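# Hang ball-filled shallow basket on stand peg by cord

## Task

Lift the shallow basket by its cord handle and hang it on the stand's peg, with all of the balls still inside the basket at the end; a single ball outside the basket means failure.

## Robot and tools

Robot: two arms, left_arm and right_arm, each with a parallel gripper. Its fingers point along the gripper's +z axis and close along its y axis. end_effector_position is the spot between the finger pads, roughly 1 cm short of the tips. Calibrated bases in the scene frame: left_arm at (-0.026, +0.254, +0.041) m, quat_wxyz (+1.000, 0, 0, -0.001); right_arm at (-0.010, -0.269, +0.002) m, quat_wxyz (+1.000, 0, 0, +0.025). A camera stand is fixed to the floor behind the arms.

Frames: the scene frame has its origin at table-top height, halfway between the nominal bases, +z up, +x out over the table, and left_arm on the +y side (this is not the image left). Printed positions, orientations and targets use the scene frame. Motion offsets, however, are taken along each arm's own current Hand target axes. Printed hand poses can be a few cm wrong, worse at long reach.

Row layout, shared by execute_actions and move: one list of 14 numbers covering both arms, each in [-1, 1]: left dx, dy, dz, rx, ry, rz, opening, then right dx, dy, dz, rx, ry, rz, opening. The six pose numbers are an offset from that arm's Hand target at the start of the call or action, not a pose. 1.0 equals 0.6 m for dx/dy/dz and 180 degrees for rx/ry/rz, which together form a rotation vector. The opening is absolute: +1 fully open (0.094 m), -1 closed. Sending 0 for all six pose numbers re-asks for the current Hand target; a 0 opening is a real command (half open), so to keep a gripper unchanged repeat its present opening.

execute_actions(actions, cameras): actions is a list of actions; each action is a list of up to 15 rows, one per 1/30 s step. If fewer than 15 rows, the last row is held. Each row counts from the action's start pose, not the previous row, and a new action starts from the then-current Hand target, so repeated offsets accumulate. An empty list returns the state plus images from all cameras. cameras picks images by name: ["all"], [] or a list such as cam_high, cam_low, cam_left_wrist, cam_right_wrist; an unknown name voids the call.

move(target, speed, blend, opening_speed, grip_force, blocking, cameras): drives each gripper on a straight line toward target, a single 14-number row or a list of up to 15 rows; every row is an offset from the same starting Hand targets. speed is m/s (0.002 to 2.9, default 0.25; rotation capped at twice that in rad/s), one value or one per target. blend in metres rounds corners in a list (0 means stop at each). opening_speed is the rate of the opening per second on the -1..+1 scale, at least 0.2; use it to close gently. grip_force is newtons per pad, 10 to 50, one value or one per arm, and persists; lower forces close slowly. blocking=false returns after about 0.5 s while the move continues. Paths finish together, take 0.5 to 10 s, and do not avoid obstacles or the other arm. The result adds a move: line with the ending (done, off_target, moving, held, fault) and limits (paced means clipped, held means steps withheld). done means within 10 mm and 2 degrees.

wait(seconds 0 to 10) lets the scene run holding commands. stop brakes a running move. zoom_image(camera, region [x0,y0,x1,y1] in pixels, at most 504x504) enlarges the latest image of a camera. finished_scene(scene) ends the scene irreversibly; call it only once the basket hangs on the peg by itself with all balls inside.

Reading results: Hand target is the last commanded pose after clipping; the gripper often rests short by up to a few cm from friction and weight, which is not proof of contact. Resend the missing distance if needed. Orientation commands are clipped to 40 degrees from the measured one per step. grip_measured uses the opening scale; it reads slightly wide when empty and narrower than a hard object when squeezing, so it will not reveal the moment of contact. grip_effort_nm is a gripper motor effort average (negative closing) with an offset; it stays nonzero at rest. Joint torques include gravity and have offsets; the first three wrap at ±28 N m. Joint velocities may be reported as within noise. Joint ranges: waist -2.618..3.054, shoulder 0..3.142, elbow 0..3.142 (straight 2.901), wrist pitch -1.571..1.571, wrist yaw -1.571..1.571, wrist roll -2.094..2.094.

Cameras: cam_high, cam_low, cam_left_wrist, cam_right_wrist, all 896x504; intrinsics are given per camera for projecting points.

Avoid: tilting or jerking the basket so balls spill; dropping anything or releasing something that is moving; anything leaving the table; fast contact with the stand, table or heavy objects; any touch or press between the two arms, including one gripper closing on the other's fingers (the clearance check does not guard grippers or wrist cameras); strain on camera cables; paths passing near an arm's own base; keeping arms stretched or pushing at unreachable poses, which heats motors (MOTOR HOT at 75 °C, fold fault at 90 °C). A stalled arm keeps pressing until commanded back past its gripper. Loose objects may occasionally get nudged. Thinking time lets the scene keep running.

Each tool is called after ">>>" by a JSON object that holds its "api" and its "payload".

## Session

>>> {"api": "execute_actions", "payload": {"actions": []}}

>>> {"api": "zoom_image", "payload": {"camera": "cam_high", "region": [440, 240, 640, 400]}}

>>> {"api": "zoom_image", "payload": {"camera": "cam_high", "region": [340, 240, 520, 420]}}

Scene clock: 0.00 s.
left_arm: end_effector_position=(+0.3758, +0.2939, +0.1487) grip_measured=+1.000 grip_effort_nm=n/a end_effector_quat_wxyz=(+0.599, -0.092, +0.791, +0.085) | right_arm: end_effector_position=(+0.3854, -0.2773, +0.1237) grip_measured=+1.000 grip_effort_nm=n/a end_effector_quat_wxyz=(+0.620, +0.036, +0.783, -0.031)
Joint positions: left_arm=[-0.019 1.577 0.374 0.922 -0.268 -0.05 0.094] | right_arm=[-0.014 1.502 0.33 0.939 0.129 0.027 0.094]
Joint velocities: within noise
Joint torques (N m): no reading
Motor temperatures (°C): left_arm=[23 31 37 31 26 26 28] | right_arm=[24 26 30 29 23 24 25]
Heat: left arm: 37 °C; right arm: 30 °C.
Hand target: left_arm +0.3752, +0.2943, +0.1464; +0.594, -0.092, +0.794, +0.087 | right_arm +0.3853, -0.2774, +0.1225; +0.617, +0.036, +0.785, -0.032
Tool commands: left_gripper/opening=+1.0 right_gripper/opening=+1.0

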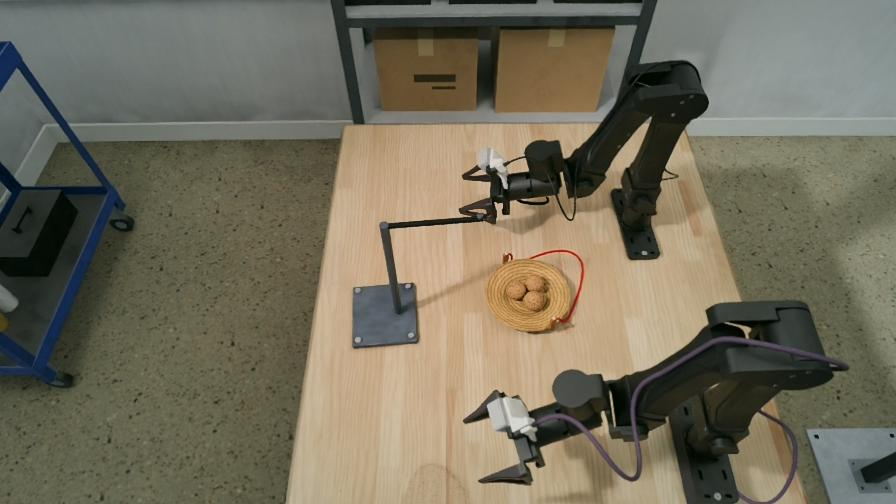

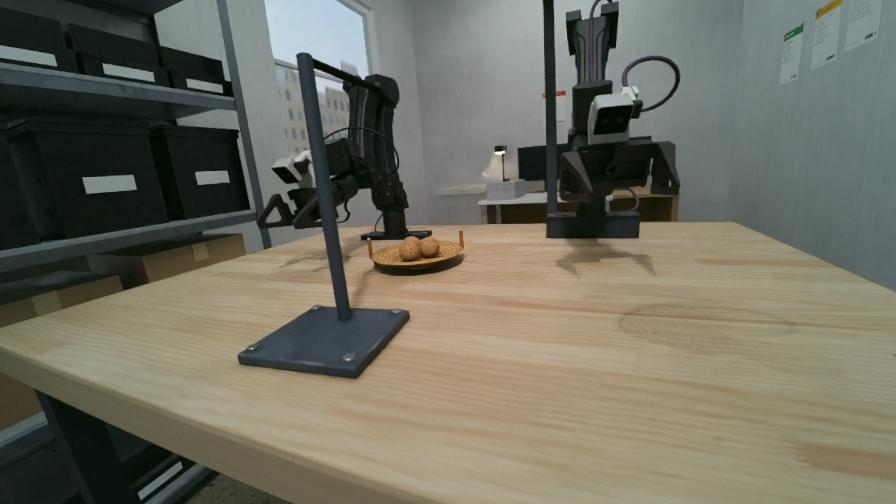

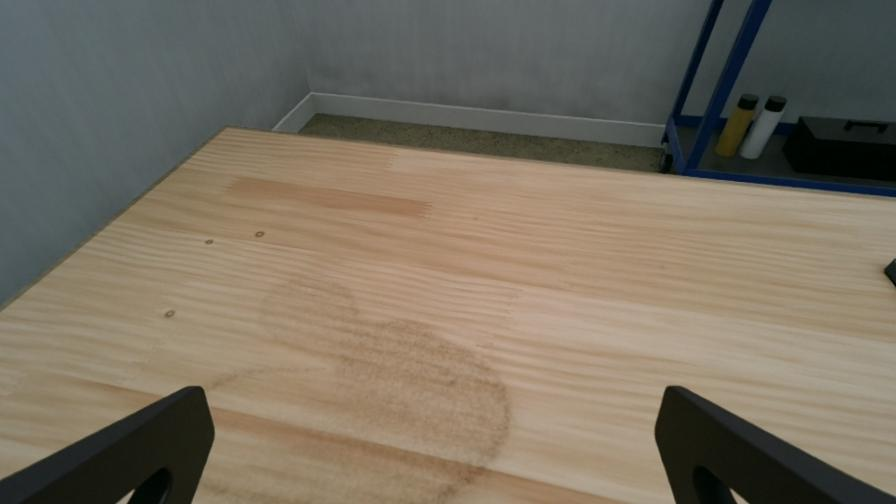

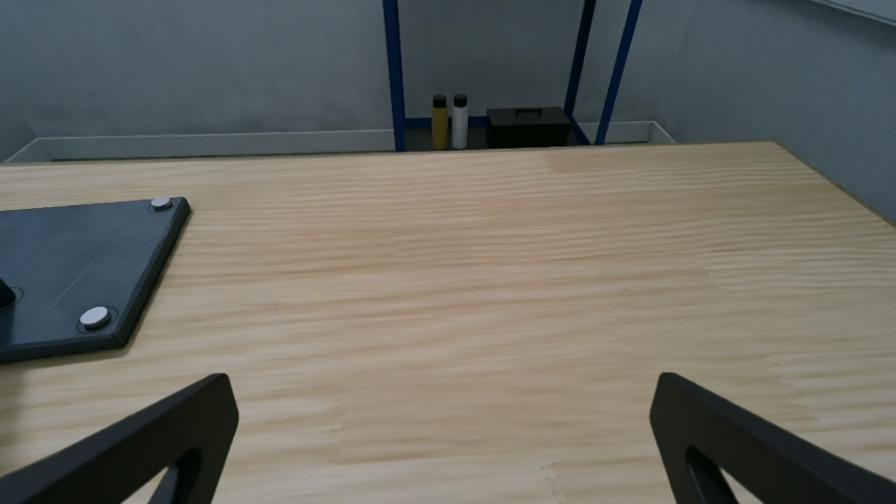

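Scaled by 2.520 from the camera's 896x504 image, which has a finer 1280x720 frame.

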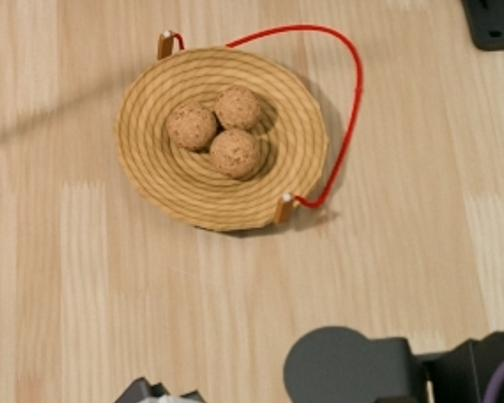

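Scaled by 2.800 from the camera's 896x504 image, which has a finer 1280x720 frame.

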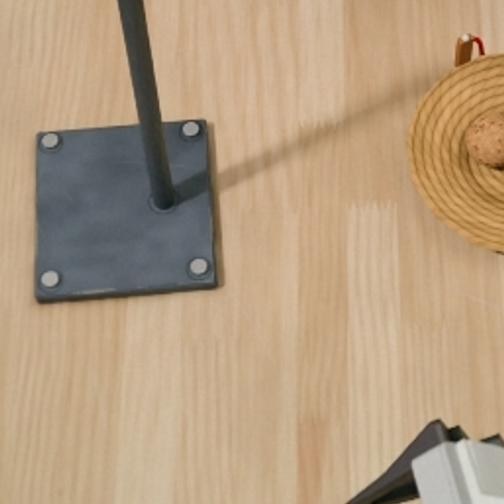

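>>> {"api": "move", "payload": {"target": [[-0.0287,-0.257,-0.3467,0.1886,0.1897,0.2434,0.1,-0.0377,-0.2887,-0.0495,0,0,0,0],[0.2143,-0.6493,-0.5292,0.3143,0.3162,0.4057,0.1,-0.0377,-0.2887,-0.0495,0,0,0,0]], "speed": 0.25, "blend": [0.04,0], "cameras": ["cam_high","cam_left_wrist"]}}

Scene clock: 59.40 s.
left_arm: end_effector_position=(+0.1439, -0.1671, +0.1121) grip_measured=+0.103 grip_effort_nm=-0.17 end_effector_quat_wxyz=(+0.019, +0.591, +0.807, -0.007) | right_arm: end_effector_position=(+0.3429, -0.4448, +0.1536) grip_measured=+0.002 grip_effort_nm=-0.07 end_effector_quat_wxyz=(+0.622, +0.038, +0.782, -0.038)
Joint positions: left_arm=[-1.191 2.279 2.049 -1.302 -0.009 0.071 0.052] | right_arm=[-0.775 1.424 0.453 0.696 -0.597 -0.169 0.047]
Joint torques (N m): left_arm=[0.03 -10.86 8.83 0.06 0.11 0.08] | right_arm=[-0.54 -4.3 8.5 1.34 -0.22 -0.1]
Heat: left arm: 39 °C; right arm: 33 °C.
Hand target: left_arm +0.1423, -0.1669, +0.1000; +0.001, +0.594, +0.804, +0.000 | right_arm +0.3454, -0.4475, +0.1526; +0.617, +0.036, +0.785, -0.032
Off the commanded pose: left_arm 0.012 m, 2 deg | right_arm 0.004 m, 1 deg.
move: off_target (left_arm)
Images, in order (width x height): cam_high 896x504, cam_left_wrist 896x504.

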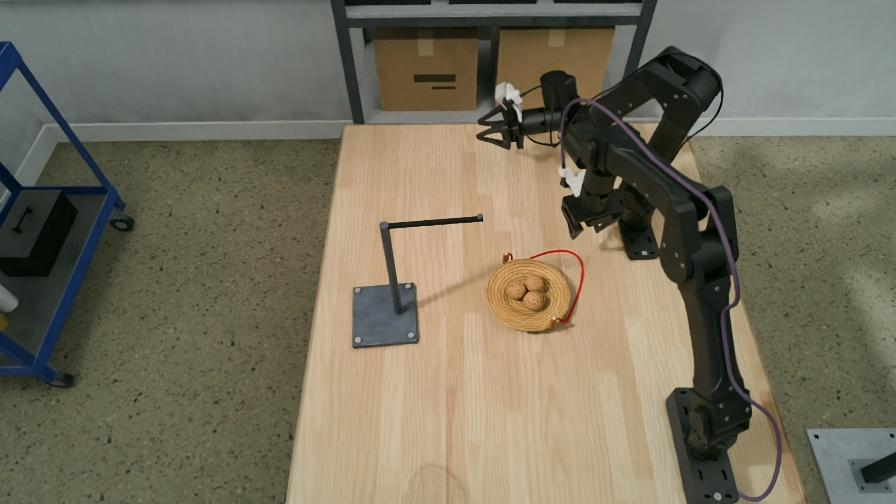

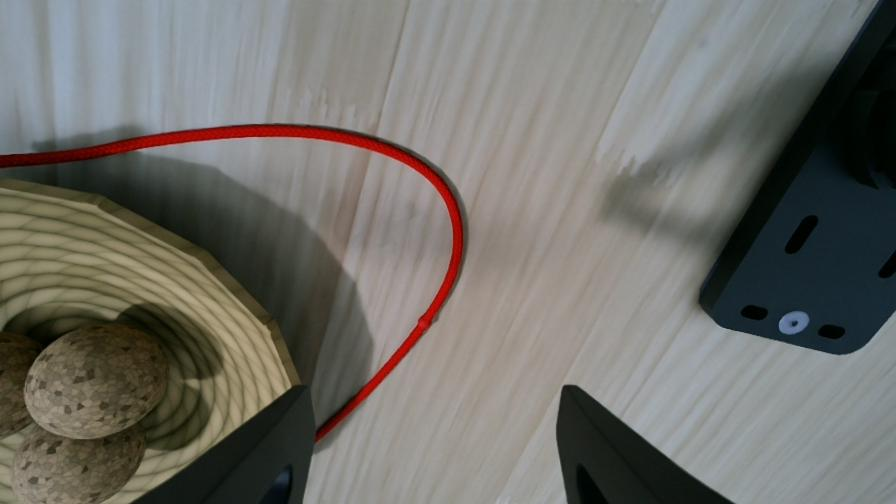

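>>> {"api": "move", "payload": {"target": [0,-0.0125,0.1083,0,0,0,-0.1,0,0,0,0,0,0,0], "speed": 0.1, "cameras": ["cam_left_wrist"]}}

Scene clock: 75.03 s.
left_arm: end_effector_position=(+0.1397, -0.1704, +0.0551) grip_measured=-0.097 grip_effort_nm=-0.17 end_effector_quat_wxyz=(+0.016, +0.595, +0.804, -0.006) | right_arm: end_effector_position=(+0.3429, -0.4448, +0.1536) grip_measured=+0.002 grip_effort_nm=-0.07 end_effector_quat_wxyz=(+0.622, +0.038, +0.782, -0.038)
Joint positions: left_arm=[-1.202 2.317 1.886 -1.107 -0.008 0.07 0.042] | right_arm=[-0.775 1.424 0.453 0.696 -0.597 -0.169 0.047]
Joint torques (N m): left_arm=[-0.4 -11.33 5.71 0.46 0.1 -0.08] | right_arm=[-0.47 -4.25 8.51 1.34 -0.23 -0.1]
Heat: left arm: 41 °C; right arm: 33 °C.
Hand target: left_arm +0.1352, -0.1692, +0.0352; +0.001, +0.594, +0.804, +0.000 | right_arm +0.3454, -0.4475, +0.1526; +0.617, +0.036, +0.785, -0.032
Off the commanded pose: left_arm 0.021 m, 2 deg | right_arm 0.004 m, 1 deg.
move: off_target (left_arm)
Images, in order (width x height): cam_left_wrist 896x504.

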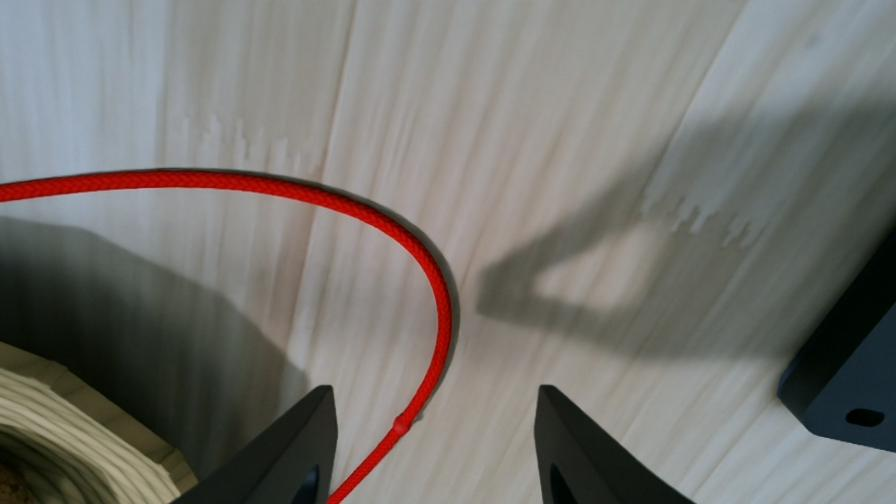

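>>> {"api": "move", "payload": {"target": [0,0,0.05,0,0,0,-0.3,0,0,0,0,0,0,0], "speed": 0.05, "cameras": ["cam_left_wrist"]}}

Scene clock: 79.83 s.
left_arm: end_effector_position=(+0.1406, -0.1727, +0.0270) grip_measured=-0.297 grip_effort_nm=-0.17 end_effector_quat_wxyz=(+0.018, +0.595, +0.803, -0.007) | right_arm: end_effector_position=(+0.3429, -0.4448, +0.1536) grip_measured=+0.002 grip_effort_nm=-0.07 end_effector_quat_wxyz=(+0.622, +0.038, +0.782, -0.038)
Joint positions: left_arm=[-1.202 2.351 1.831 -1.012 -0.008 0.07 0.033] | right_arm=[-0.775 1.424 0.453 0.696 -0.597 -0.169 0.047]
Joint torques (N m): left_arm=[-0.38 -11.23 5.35 0.48 0.1 -0.07] | right_arm=[-0.5 -4.27 8.53 1.33 -0.24 -0.1]
Heat: left arm: 41 °C; right arm: 33 °C.
Hand target: left_arm +0.1352, -0.1691, +0.0050; +0.001, +0.594, +0.804, +0.000 | right_arm +0.3454, -0.4475, +0.1526; +0.617, +0.036, +0.785, -0.032
Off the commanded pose: left_arm 0.023 m, 2 deg | right_arm 0.004 m, 1 deg.
move: off_target (left_arm)
Images, in order (width x height): cam_left_wrist 896x504.

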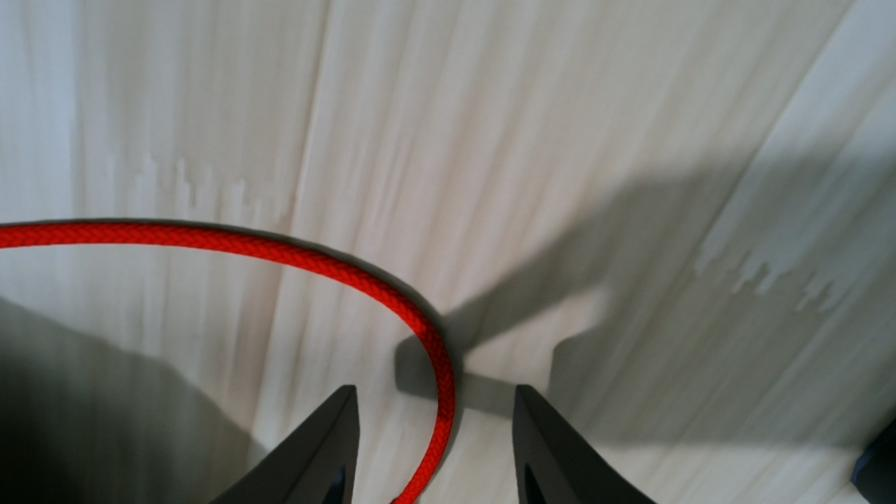

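>>> {"api": "move", "payload": {"target": [0.0117,0,0.025,0,0,0,-0.3,0,0,0,0,0,0,0], "speed": 0.03, "cameras": ["cam_left_wrist"]}}

Scene clock: 89.43 s.
left_arm: end_effector_position=(+0.1383, -0.1672, +0.0149) grip_measured=-0.297 grip_effort_nm=-0.16 end_effector_quat_wxyz=(+0.014, +0.595, +0.804, -0.005) | right_arm: end_effector_position=(+0.3429, -0.4448, +0.1536) grip_measured=+0.002 grip_effort_nm=-0.07 end_effector_quat_wxyz=(+0.622, +0.038, +0.782, -0.038)
Joint positions: left_arm=[-1.202 2.351 1.781 -0.971 -0.007 0.07 0.033] | right_arm=[-0.775 1.424 0.453 0.696 -0.597 -0.169 0.047]
Joint torques (N m): left_arm=[-0.31 -11.59 3.48 0.76 0.09 -0.06] | right_arm=[-0.54 -4.29 8.46 1.33 -0.23 -0.1]
Heat: left arm: 40 °C; right arm: 33 °C.
Hand target: left_arm +0.1332, -0.1625, -0.0099; +0.001, +0.594, +0.804, +0.000 | right_arm +0.3454, -0.4475, +0.1526; +0.617, +0.036, +0.785, -0.032
Off the commanded pose: left_arm 0.026 m, 2 deg | right_arm 0.004 m, 1 deg.
move: off_target (left_arm)
Images, in order (width x height): cam_left_wrist 896x504.

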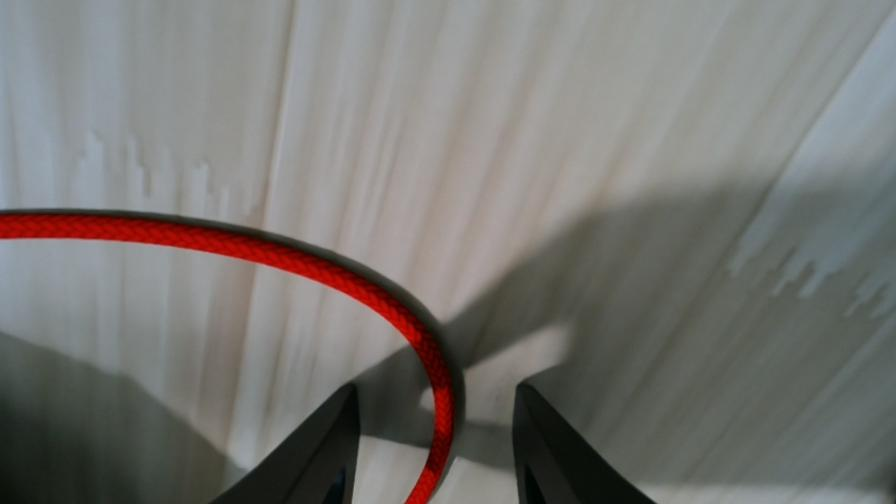

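>>> {"api": "move", "payload": {"target": [0,0,-0.004,0,0,0,-1,0,0,0,0,0,0,0], "opening_speed": 0.7, "cameras": ["cam_left_wrist"]}}

Scene clock: 99.67 s.
left_arm: end_effector_position=(+0.1399, -0.1692, +0.0150) grip_measured=-0.958 grip_effort_nm=-0.98 end_effector_quat_wxyz=(+0.020, +0.595, +0.804, -0.006) | right_arm: end_effector_position=(+0.3429, -0.4448, +0.1536) grip_measured=+0.002 grip_effort_nm=-0.07 end_effector_quat_wxyz=(+0.622, +0.038, +0.782, -0.038)
Joint positions: left_arm=[-1.202 2.351 1.781 -0.962 -0.012 0.07 0.002] | right_arm=[-0.775 1.424 0.453 0.696 -0.597 -0.169 0.047]
Joint torques (N m): left_arm=[-0.29 -11.89 3.86 0.59 0.1 -0.06] | right_arm=[-0.53 -4.29 8.51 1.34 -0.23 -0.11]
Heat: left arm: 39 °C; right arm: 33 °C.
Hand target: left_arm +0.1332, -0.1625, -0.0075; +0.001, +0.594, +0.804, +0.000 | right_arm +0.3454, -0.4475, +0.1526; +0.617, +0.036, +0.785, -0.032
Off the commanded pose: left_arm 0.024 m, 2 deg | right_arm 0.004 m, 1 deg.
move: off_target (left_arm)
Images, in order (width x height): cam_left_wrist 896x504.

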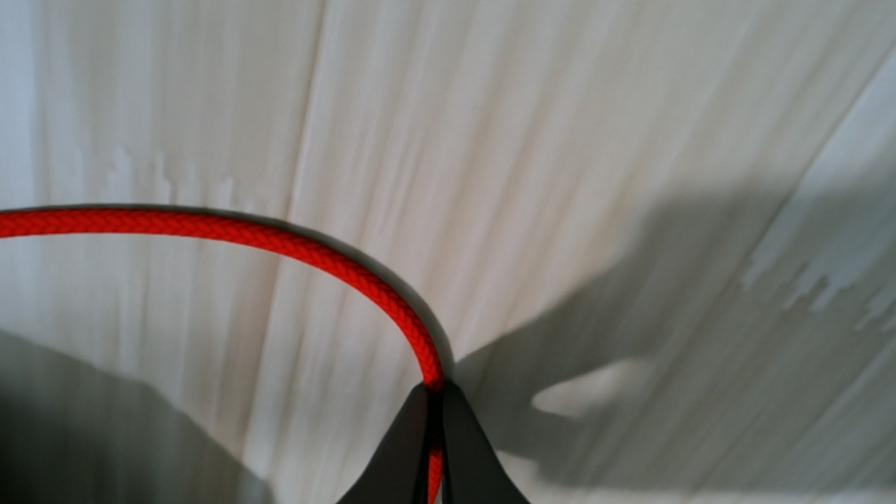

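>>> {"api": "move", "payload": {"target": [[0.0241,0.1067,-0.2125,0,0,0,-1,0,0,0,0,0,0,0],[0.0656,0.2444,-0.3625,-0.1831,-0.126,0.0262,-1,0,0,0,0,0,0,0]], "speed": 0.12, "blend": [0.02,0], "cameras": ["cam_high","cam_low","cam_left_wrist"]}}

>>> {"api": "zoom_image", "payload": {"camera": "cam_high", "region": [440, 180, 620, 340]}}

Scene clock: 118.10 s.
left_arm: end_effector_position=(+0.2598, -0.0876, +0.2020) grip_measured=-0.962 grip_effort_nm=-1.06 end_effector_quat_wxyz=(+0.312, +0.596, +0.731, +0.110) | right_arm: end_effector_position=(+0.3429, -0.4448, +0.1535) grip_measured=+0.002 grip_effort_nm=-0.07 end_effector_quat_wxyz=(+0.621, +0.038, +0.782, -0.037)
Joint positions: left_arm=[-1.037 1.737 1.428 -0.71 -0.41 0.447 0.002] | right_arm=[-0.775 1.424 0.453 0.696 -0.597 -0.169 0.047]
Joint torques (N m): left_arm=[0.55 -13.39 6.05 1.39 -0.25 0.05] | right_arm=[-0.53 -4.29 8.51 1.34 -0.23 -0.1]
Motor temperatures (°C): left_arm=[23 36 38 32 26 26 29] | right_arm=[24 27 34 33 24 24 25]
Heat: left arm: 38 °C; right arm: 34 °C.
Hand target: left_arm +0.2614, -0.0818, +0.2103; +0.324, +0.590, +0.731, +0.111 | right_arm +0.3454, -0.4475, +0.1525; +0.617, +0.036, +0.785, -0.032
Off the commanded pose: left_arm 0.010 m, 2 deg | right_arm 0.004 m, 1 deg.
move: done
Images, in order (width x height): cam_high 896x504, cam_low 896x504, cam_left_wrist 896x504.

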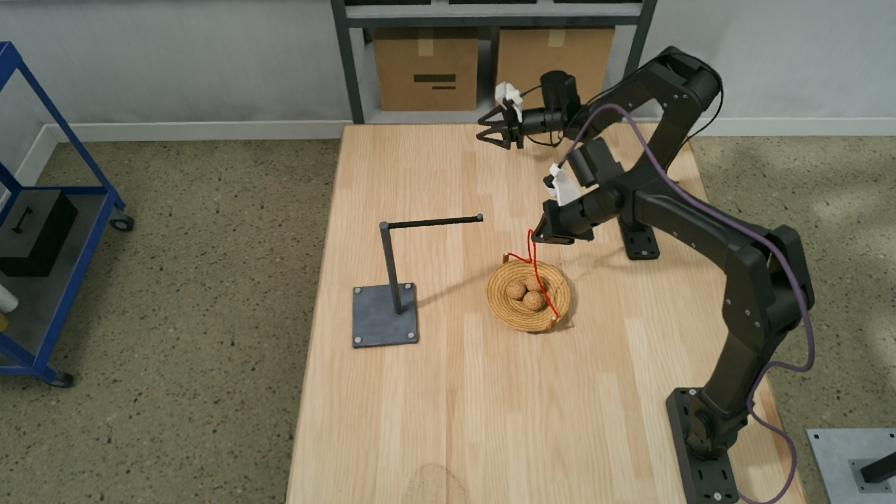

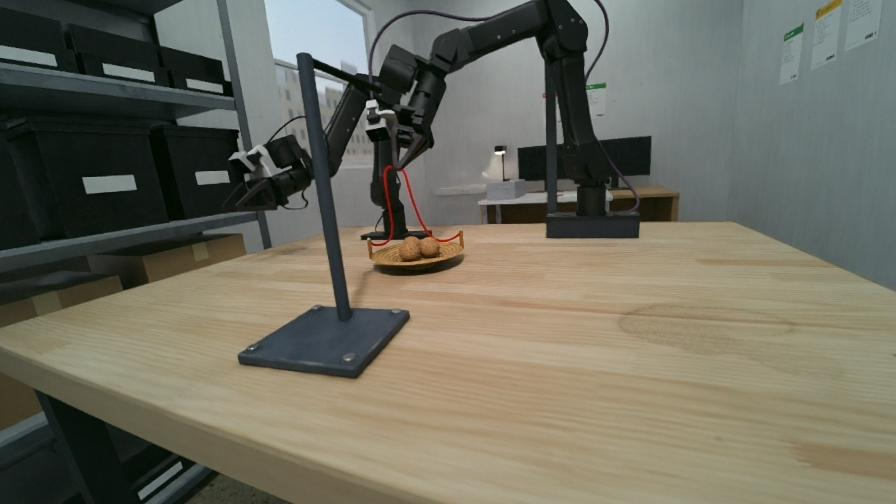

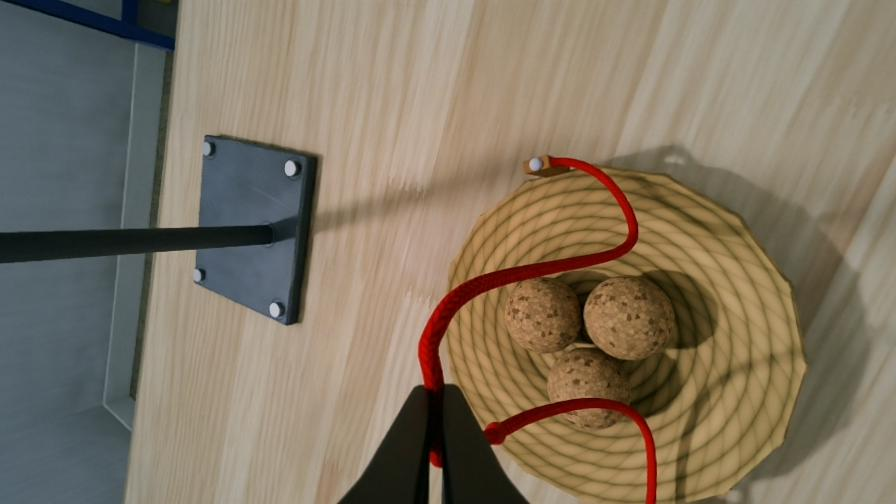

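Scaled by 2.800 from the camera's 896x504 image, which has a finer 1280x720 frame.

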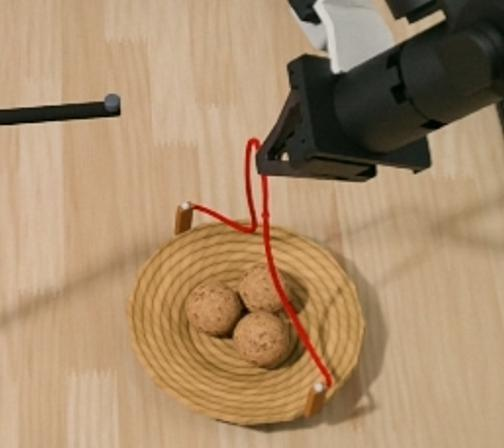

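>>> {"api": "move", "payload": {"target": [-0.0095,0.0172,-0.0488,0,0,0,-1,0,0,0,0,0,0,0], "speed": 0.05, "cameras": ["cam_high","cam_low","cam_left_wrist"]}}

>>> {"api": "zoom_image", "payload": {"camera": "cam_low", "region": [330, 100, 510, 290]}}

>>> {"api": "zoom_image", "payload": {"camera": "cam_high", "region": [440, 180, 620, 340]}}

Scene clock: 134.63 s.
left_arm: end_effector_position=(+0.2552, -0.0781, +0.2210) grip_measured=-0.962 grip_effort_nm=-1.06 end_effector_quat_wxyz=(+0.309, +0.597, +0.731, +0.115) | right_arm: end_effector_position=(+0.3429, -0.4448, +0.1535) grip_measured=+0.002 grip_effort_nm=-0.07 end_effector_quat_wxyz=(+0.621, +0.038, +0.782, -0.037)
Joint positions: left_arm=[-1.038 1.703 1.468 -0.794 -0.419 0.448 0.002] | right_arm=[-0.775 1.424 0.453 0.696 -0.597 -0.169 0.047]
Joint torques (N m): left_arm=[-0.64 -12.68 9.8 0.97 -0.26 -0.09] | right_arm=[-0.53 -4.27 8.51 1.35 -0.23 -0.1]
Heat: left arm: 38 °C; right arm: 34 °C.
Hand target: left_arm +0.2525, -0.0777, +0.2401; +0.324, +0.590, +0.731, +0.112 | right_arm +0.3454, -0.4475, +0.1525; +0.617, +0.036, +0.785, -0.032
Off the commanded pose: left_arm 0.019 m, 2 deg | right_arm 0.004 m, 1 deg.
move: off_target (left_arm)
Images, in order (width x height): cam_high 896x504, cam_low 896x504, cam_left_wrist 896x504.

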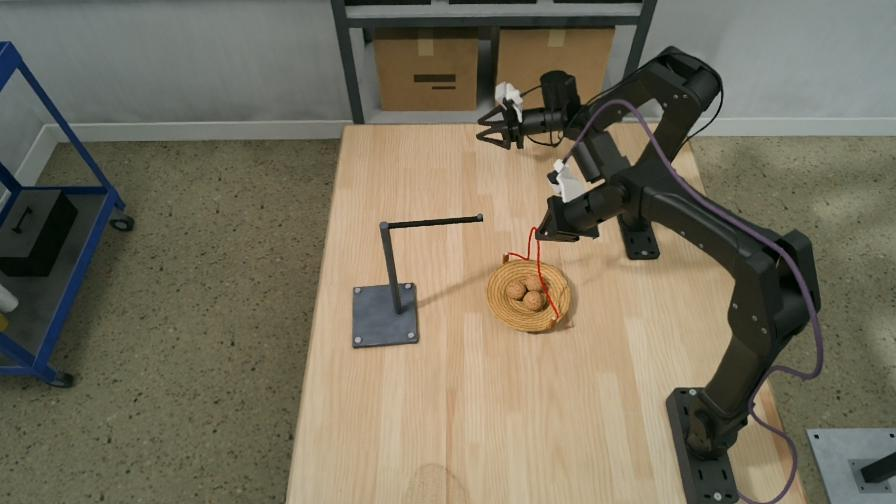

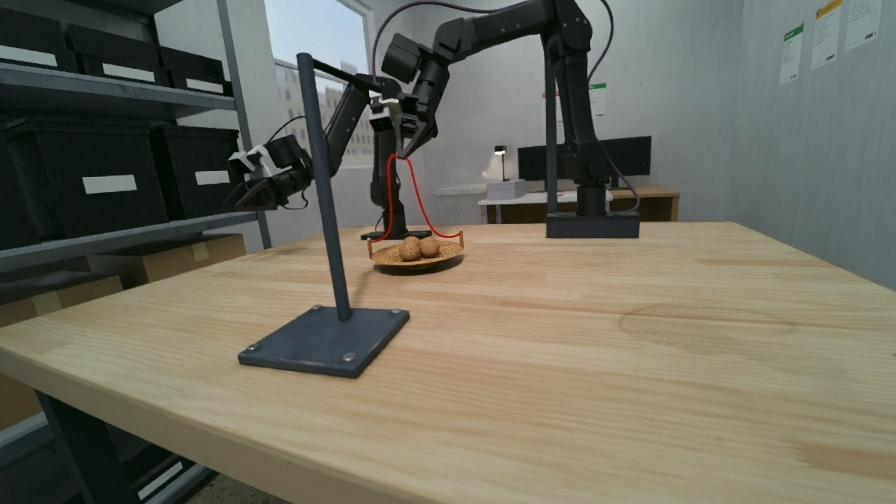

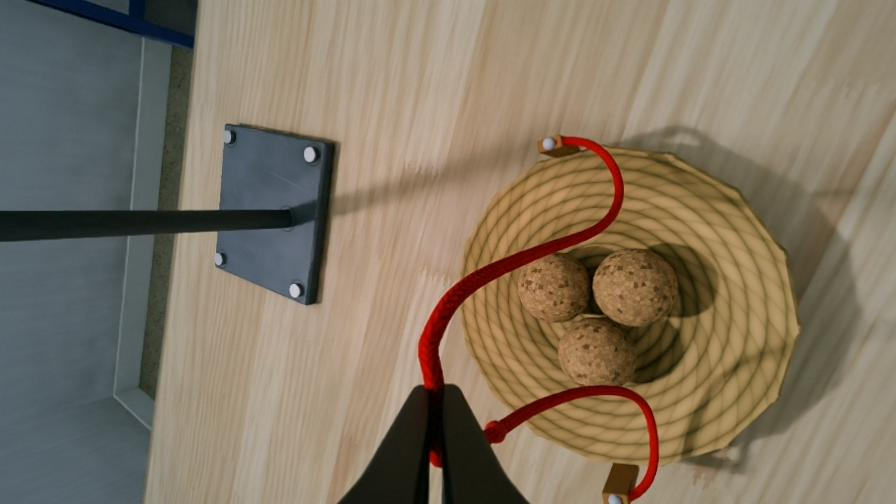

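Scaled by 2.653 from the camera's 896x504 image, which has a finer 1280x720 frame.

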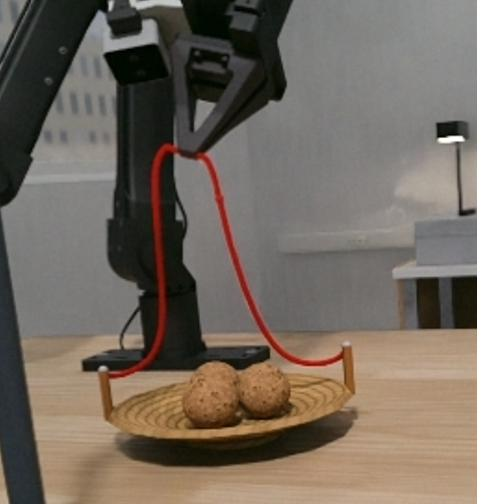

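Scaled by 2.800 from the camera's 896x504 image, which has a finer 1280x720 frame.

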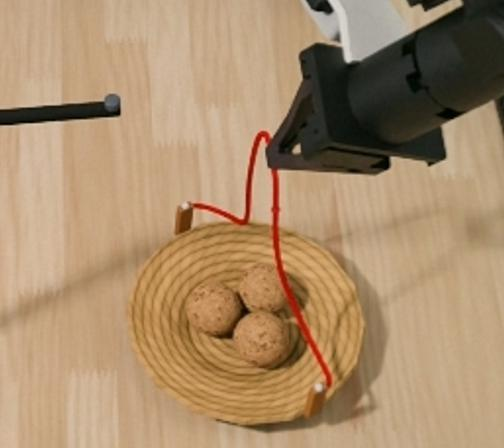

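>>> {"api": "move", "payload": {"target": [0,0.0227,-0.032,0,0,0,-1,0,0,0,0,0,0,0], "speed": 0.04, "cameras": ["cam_low","cam_left_wrist","cam_high"]}}

>>> {"api": "zoom_image", "payload": {"camera": "cam_low", "region": [330, 100, 510, 290]}}

Scene clock: 140.30 s.
left_arm: end_effector_position=(+0.2524, -0.0732, +0.2432) grip_measured=-0.962 grip_effort_nm=-1.05 end_effector_quat_wxyz=(+0.310, +0.597, +0.731, +0.115) | right_arm: end_effector_position=(+0.3429, -0.4448, +0.1535) grip_measured=+0.002 grip_effort_nm=-0.08 end_effector_quat_wxyz=(+0.621, +0.038, +0.782, -0.037)
Joint positions: left_arm=[-1.038 1.683 1.533 -0.875 -0.419 0.448 0.002] | right_arm=[-0.775 1.424 0.453 0.696 -0.597 -0.169 0.047]
Joint torques (N m): left_arm=[0.14 -12.48 9.84 0.99 -0.22 -0.01] | right_arm=[-0.53 -4.23 8.5 1.34 -0.22 -0.1]
Heat: left arm: 39 °C; right arm: 34 °C.
Hand target: left_arm +0.2516, -0.0697, +0.2623; +0.324, +0.590, +0.731, +0.112 | right_arm +0.3454, -0.4475, +0.1525; +0.617, +0.036, +0.785, -0.032
Off the commanded pose: left_arm 0.019 m, 2 deg | right_arm 0.004 m, 1 deg.
move: off_target (left_arm)
Images, in order (width x height): cam_high 896x504, cam_low 896x504, cam_left_wrist 896x504.

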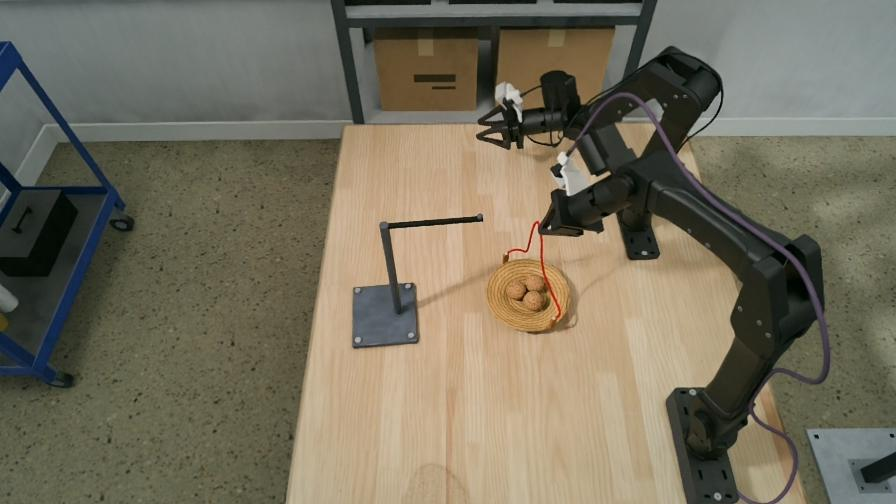

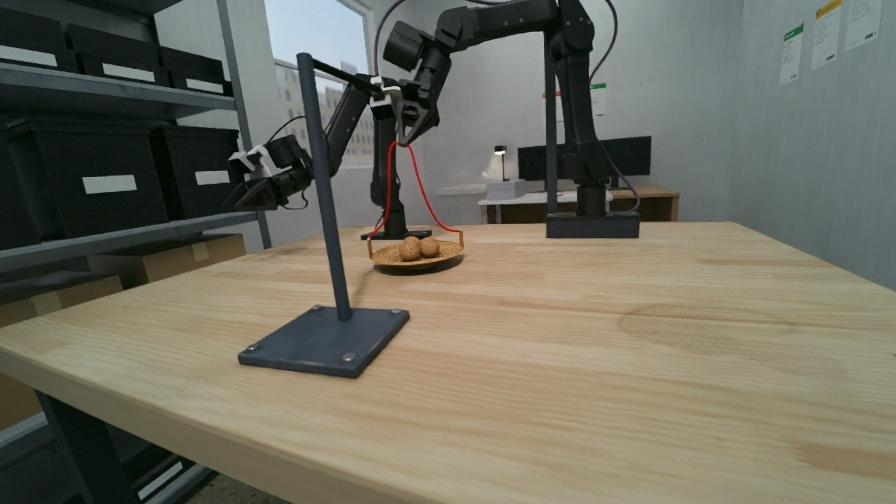

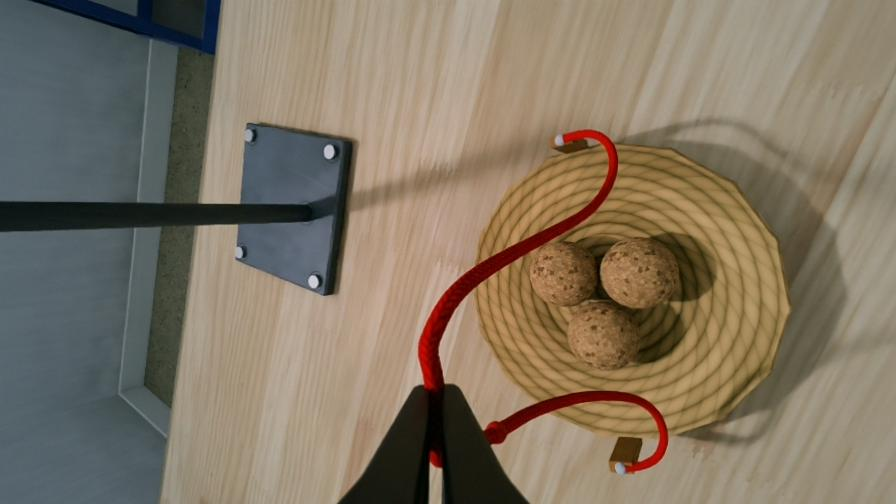

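Scaled by 2.653 from the camera's 896x504 image, which has a finer 1280x720 frame.

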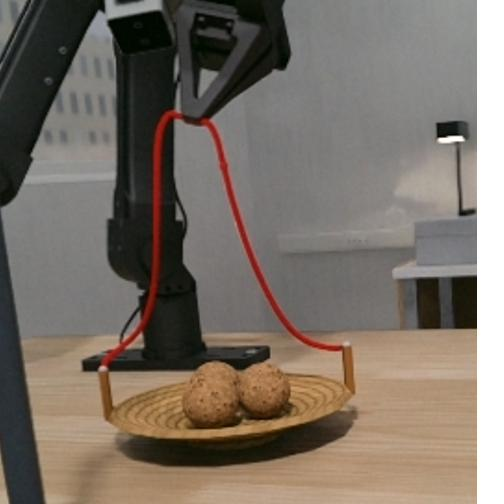

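>>> {"api": "move", "payload": {"target": [0,0.0318,-0.0448,0,0,0,-1,0,0,0,0,0,0,0], "speed": 0.03, "cameras": ["cam_low","cam_left_wrist","cam_high"]}}

>>> {"api": "zoom_image", "payload": {"camera": "cam_low", "region": [330, 90, 510, 290]}}

Scene clock: 148.03 s.
left_arm: end_effector_position=(+0.2513, -0.0643, +0.2727) grip_measured=-0.962 grip_effort_nm=-1.05 end_effector_quat_wxyz=(+0.309, +0.596, +0.732, +0.117) | right_arm: end_effector_position=(+0.3429, -0.4448, +0.1535) grip_measured=+0.002 grip_effort_nm=-0.08 end_effector_quat_wxyz=(+0.621, +0.038, +0.782, -0.037)
Joint positions: left_arm=[-1.029 1.671 1.637 -0.993 -0.418 0.455 0.002] | right_arm=[-0.775 1.424 0.453 0.696 -0.597 -0.169 0.047]
Joint torques (N m): left_arm=[0.54 -12.59 9.88 0.98 -0.14 0.05] | right_arm=[-0.54 -4.26 8.5 1.35 -0.24 -0.1]
Heat: left arm: 41 °C; right arm: 34 °C.
Hand target: left_arm +0.2504, -0.0586, +0.2934; +0.324, +0.590, +0.731, +0.112 | right_arm +0.3454, -0.4475, +0.1525; +0.617, +0.036, +0.785, -0.032
Off the commanded pose: left_arm 0.021 m, 2 deg | right_arm 0.004 m, 1 deg.
move: off_target (left_arm)
Images, in order (width x height): cam_high 896x504, cam_low 896x504, cam_left_wrist 896x504.

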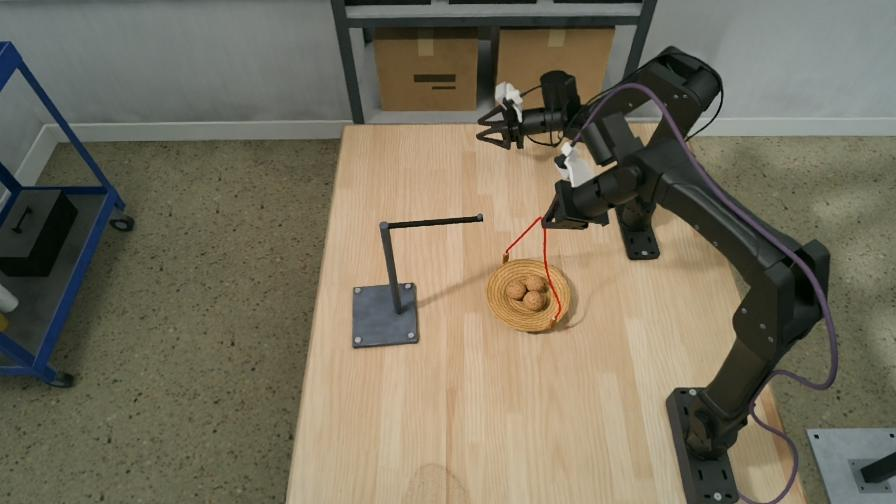

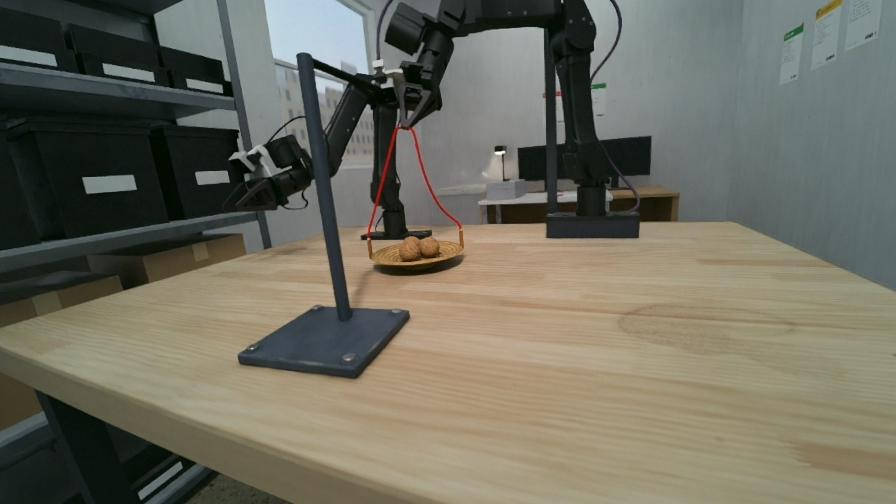

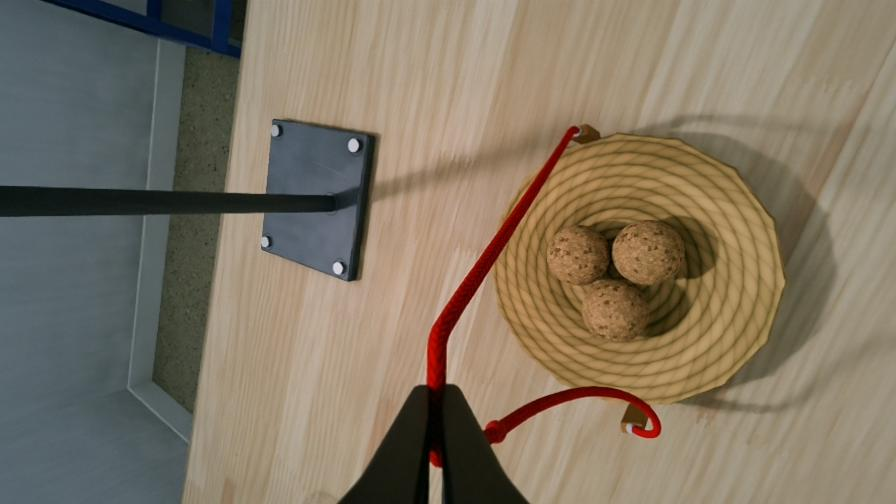

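Scaled by 2.520 from the camera's 896x504 image, which has a finer 1280x720 frame.

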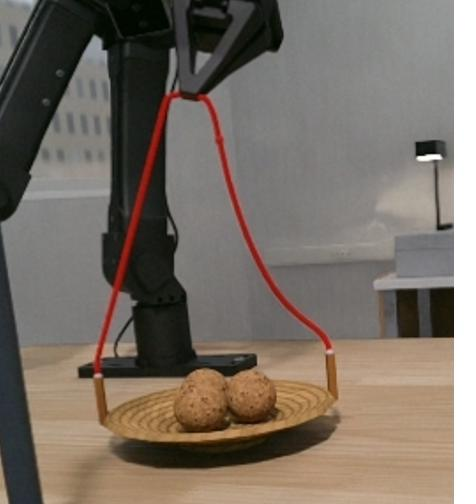

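>>> {"api": "move", "payload": {"target": [-0.038,0.0017,-0.008,0,0,0,-1,0,0,0,0,0,0,0], "speed": 0.04, "cameras": ["cam_low","cam_left_wrist","cam_high"]}}

>>> {"api": "zoom_image", "payload": {"camera": "cam_low", "region": [330, 90, 510, 290]}}

Scene clock: 157.77 s.
left_arm: end_effector_position=(+0.2473, -0.0736, +0.3002) grip_measured=-0.962 grip_effort_nm=-1.06 end_effector_quat_wxyz=(+0.318, +0.596, +0.729, +0.109) | right_arm: end_effector_position=(+0.3429, -0.4448, +0.1535) grip_measured=+0.002 grip_effort_nm=-0.07 end_effector_quat_wxyz=(+0.621, +0.038, +0.782, -0.037)
Joint positions: left_arm=[-1.048 1.702 1.777 -1.084 -0.417 0.443 0.002] | right_arm=[-0.775 1.424 0.453 0.696 -0.597 -0.169 0.047]
Joint torques (N m): left_arm=[-0.35 -7.46 10.48 1.24 -0.3 -0.11] | right_arm=[-0.51 -4.29 8.51 1.34 -0.23 -0.1]
Heat: left arm: 42 °C; right arm: 34 °C.
Hand target: left_arm +0.2504, -0.0785, +0.3053; +0.324, +0.590, +0.731, +0.112 | right_arm +0.3454, -0.4475, +0.1525; +0.617, +0.036, +0.785, -0.032
Off the commanded pose: left_arm 0.008 m, 1 deg | right_arm 0.004 m, 1 deg.
move: done
Images, in order (width x height): cam_high 896x504, cam_low 896x504, cam_left_wrist 896x504.

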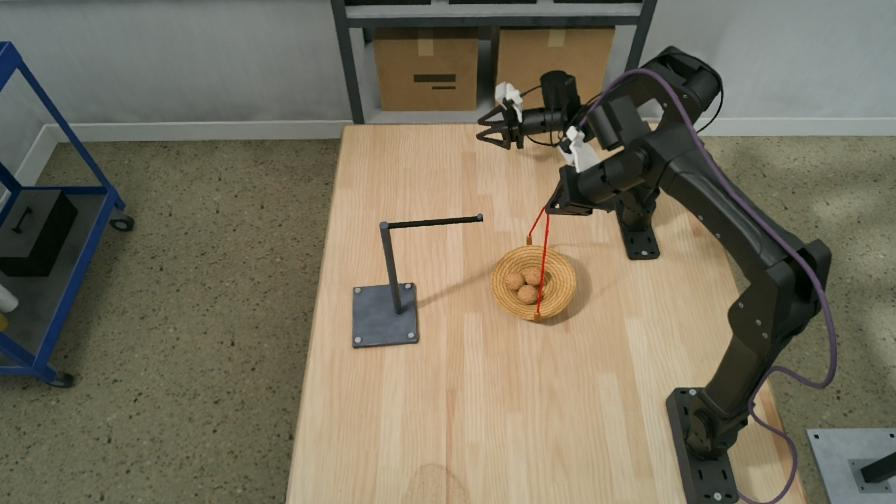

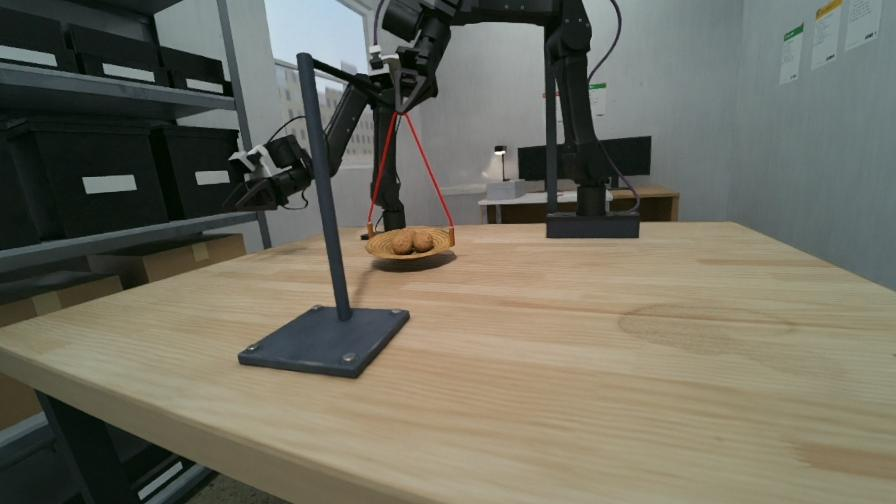

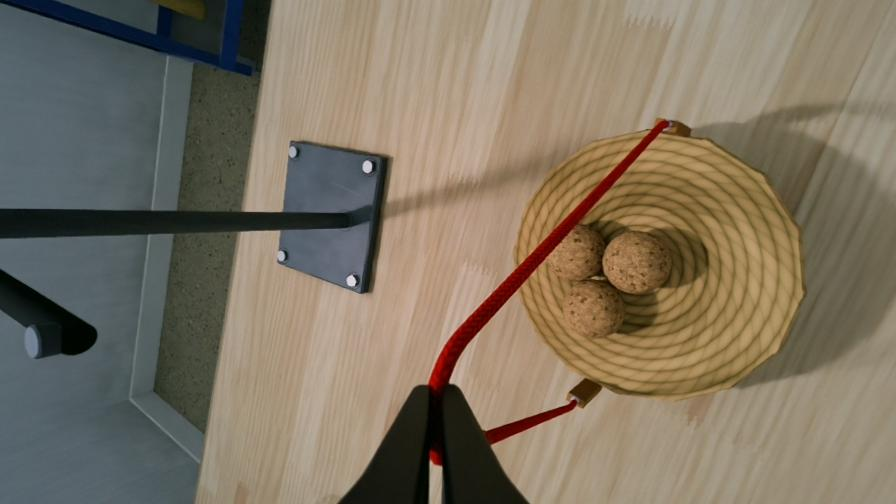

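Scaled by 2.520 from the camera's 896x504 image, which has a finer 1280x720 frame.

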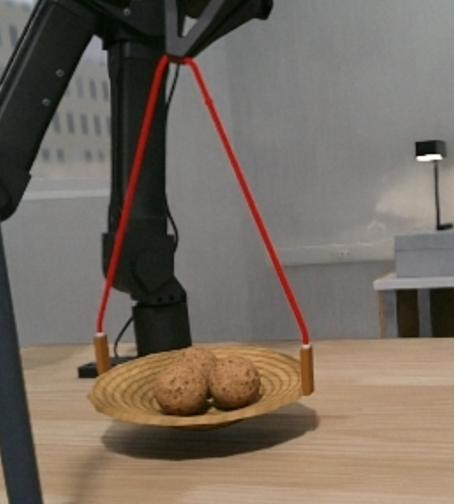

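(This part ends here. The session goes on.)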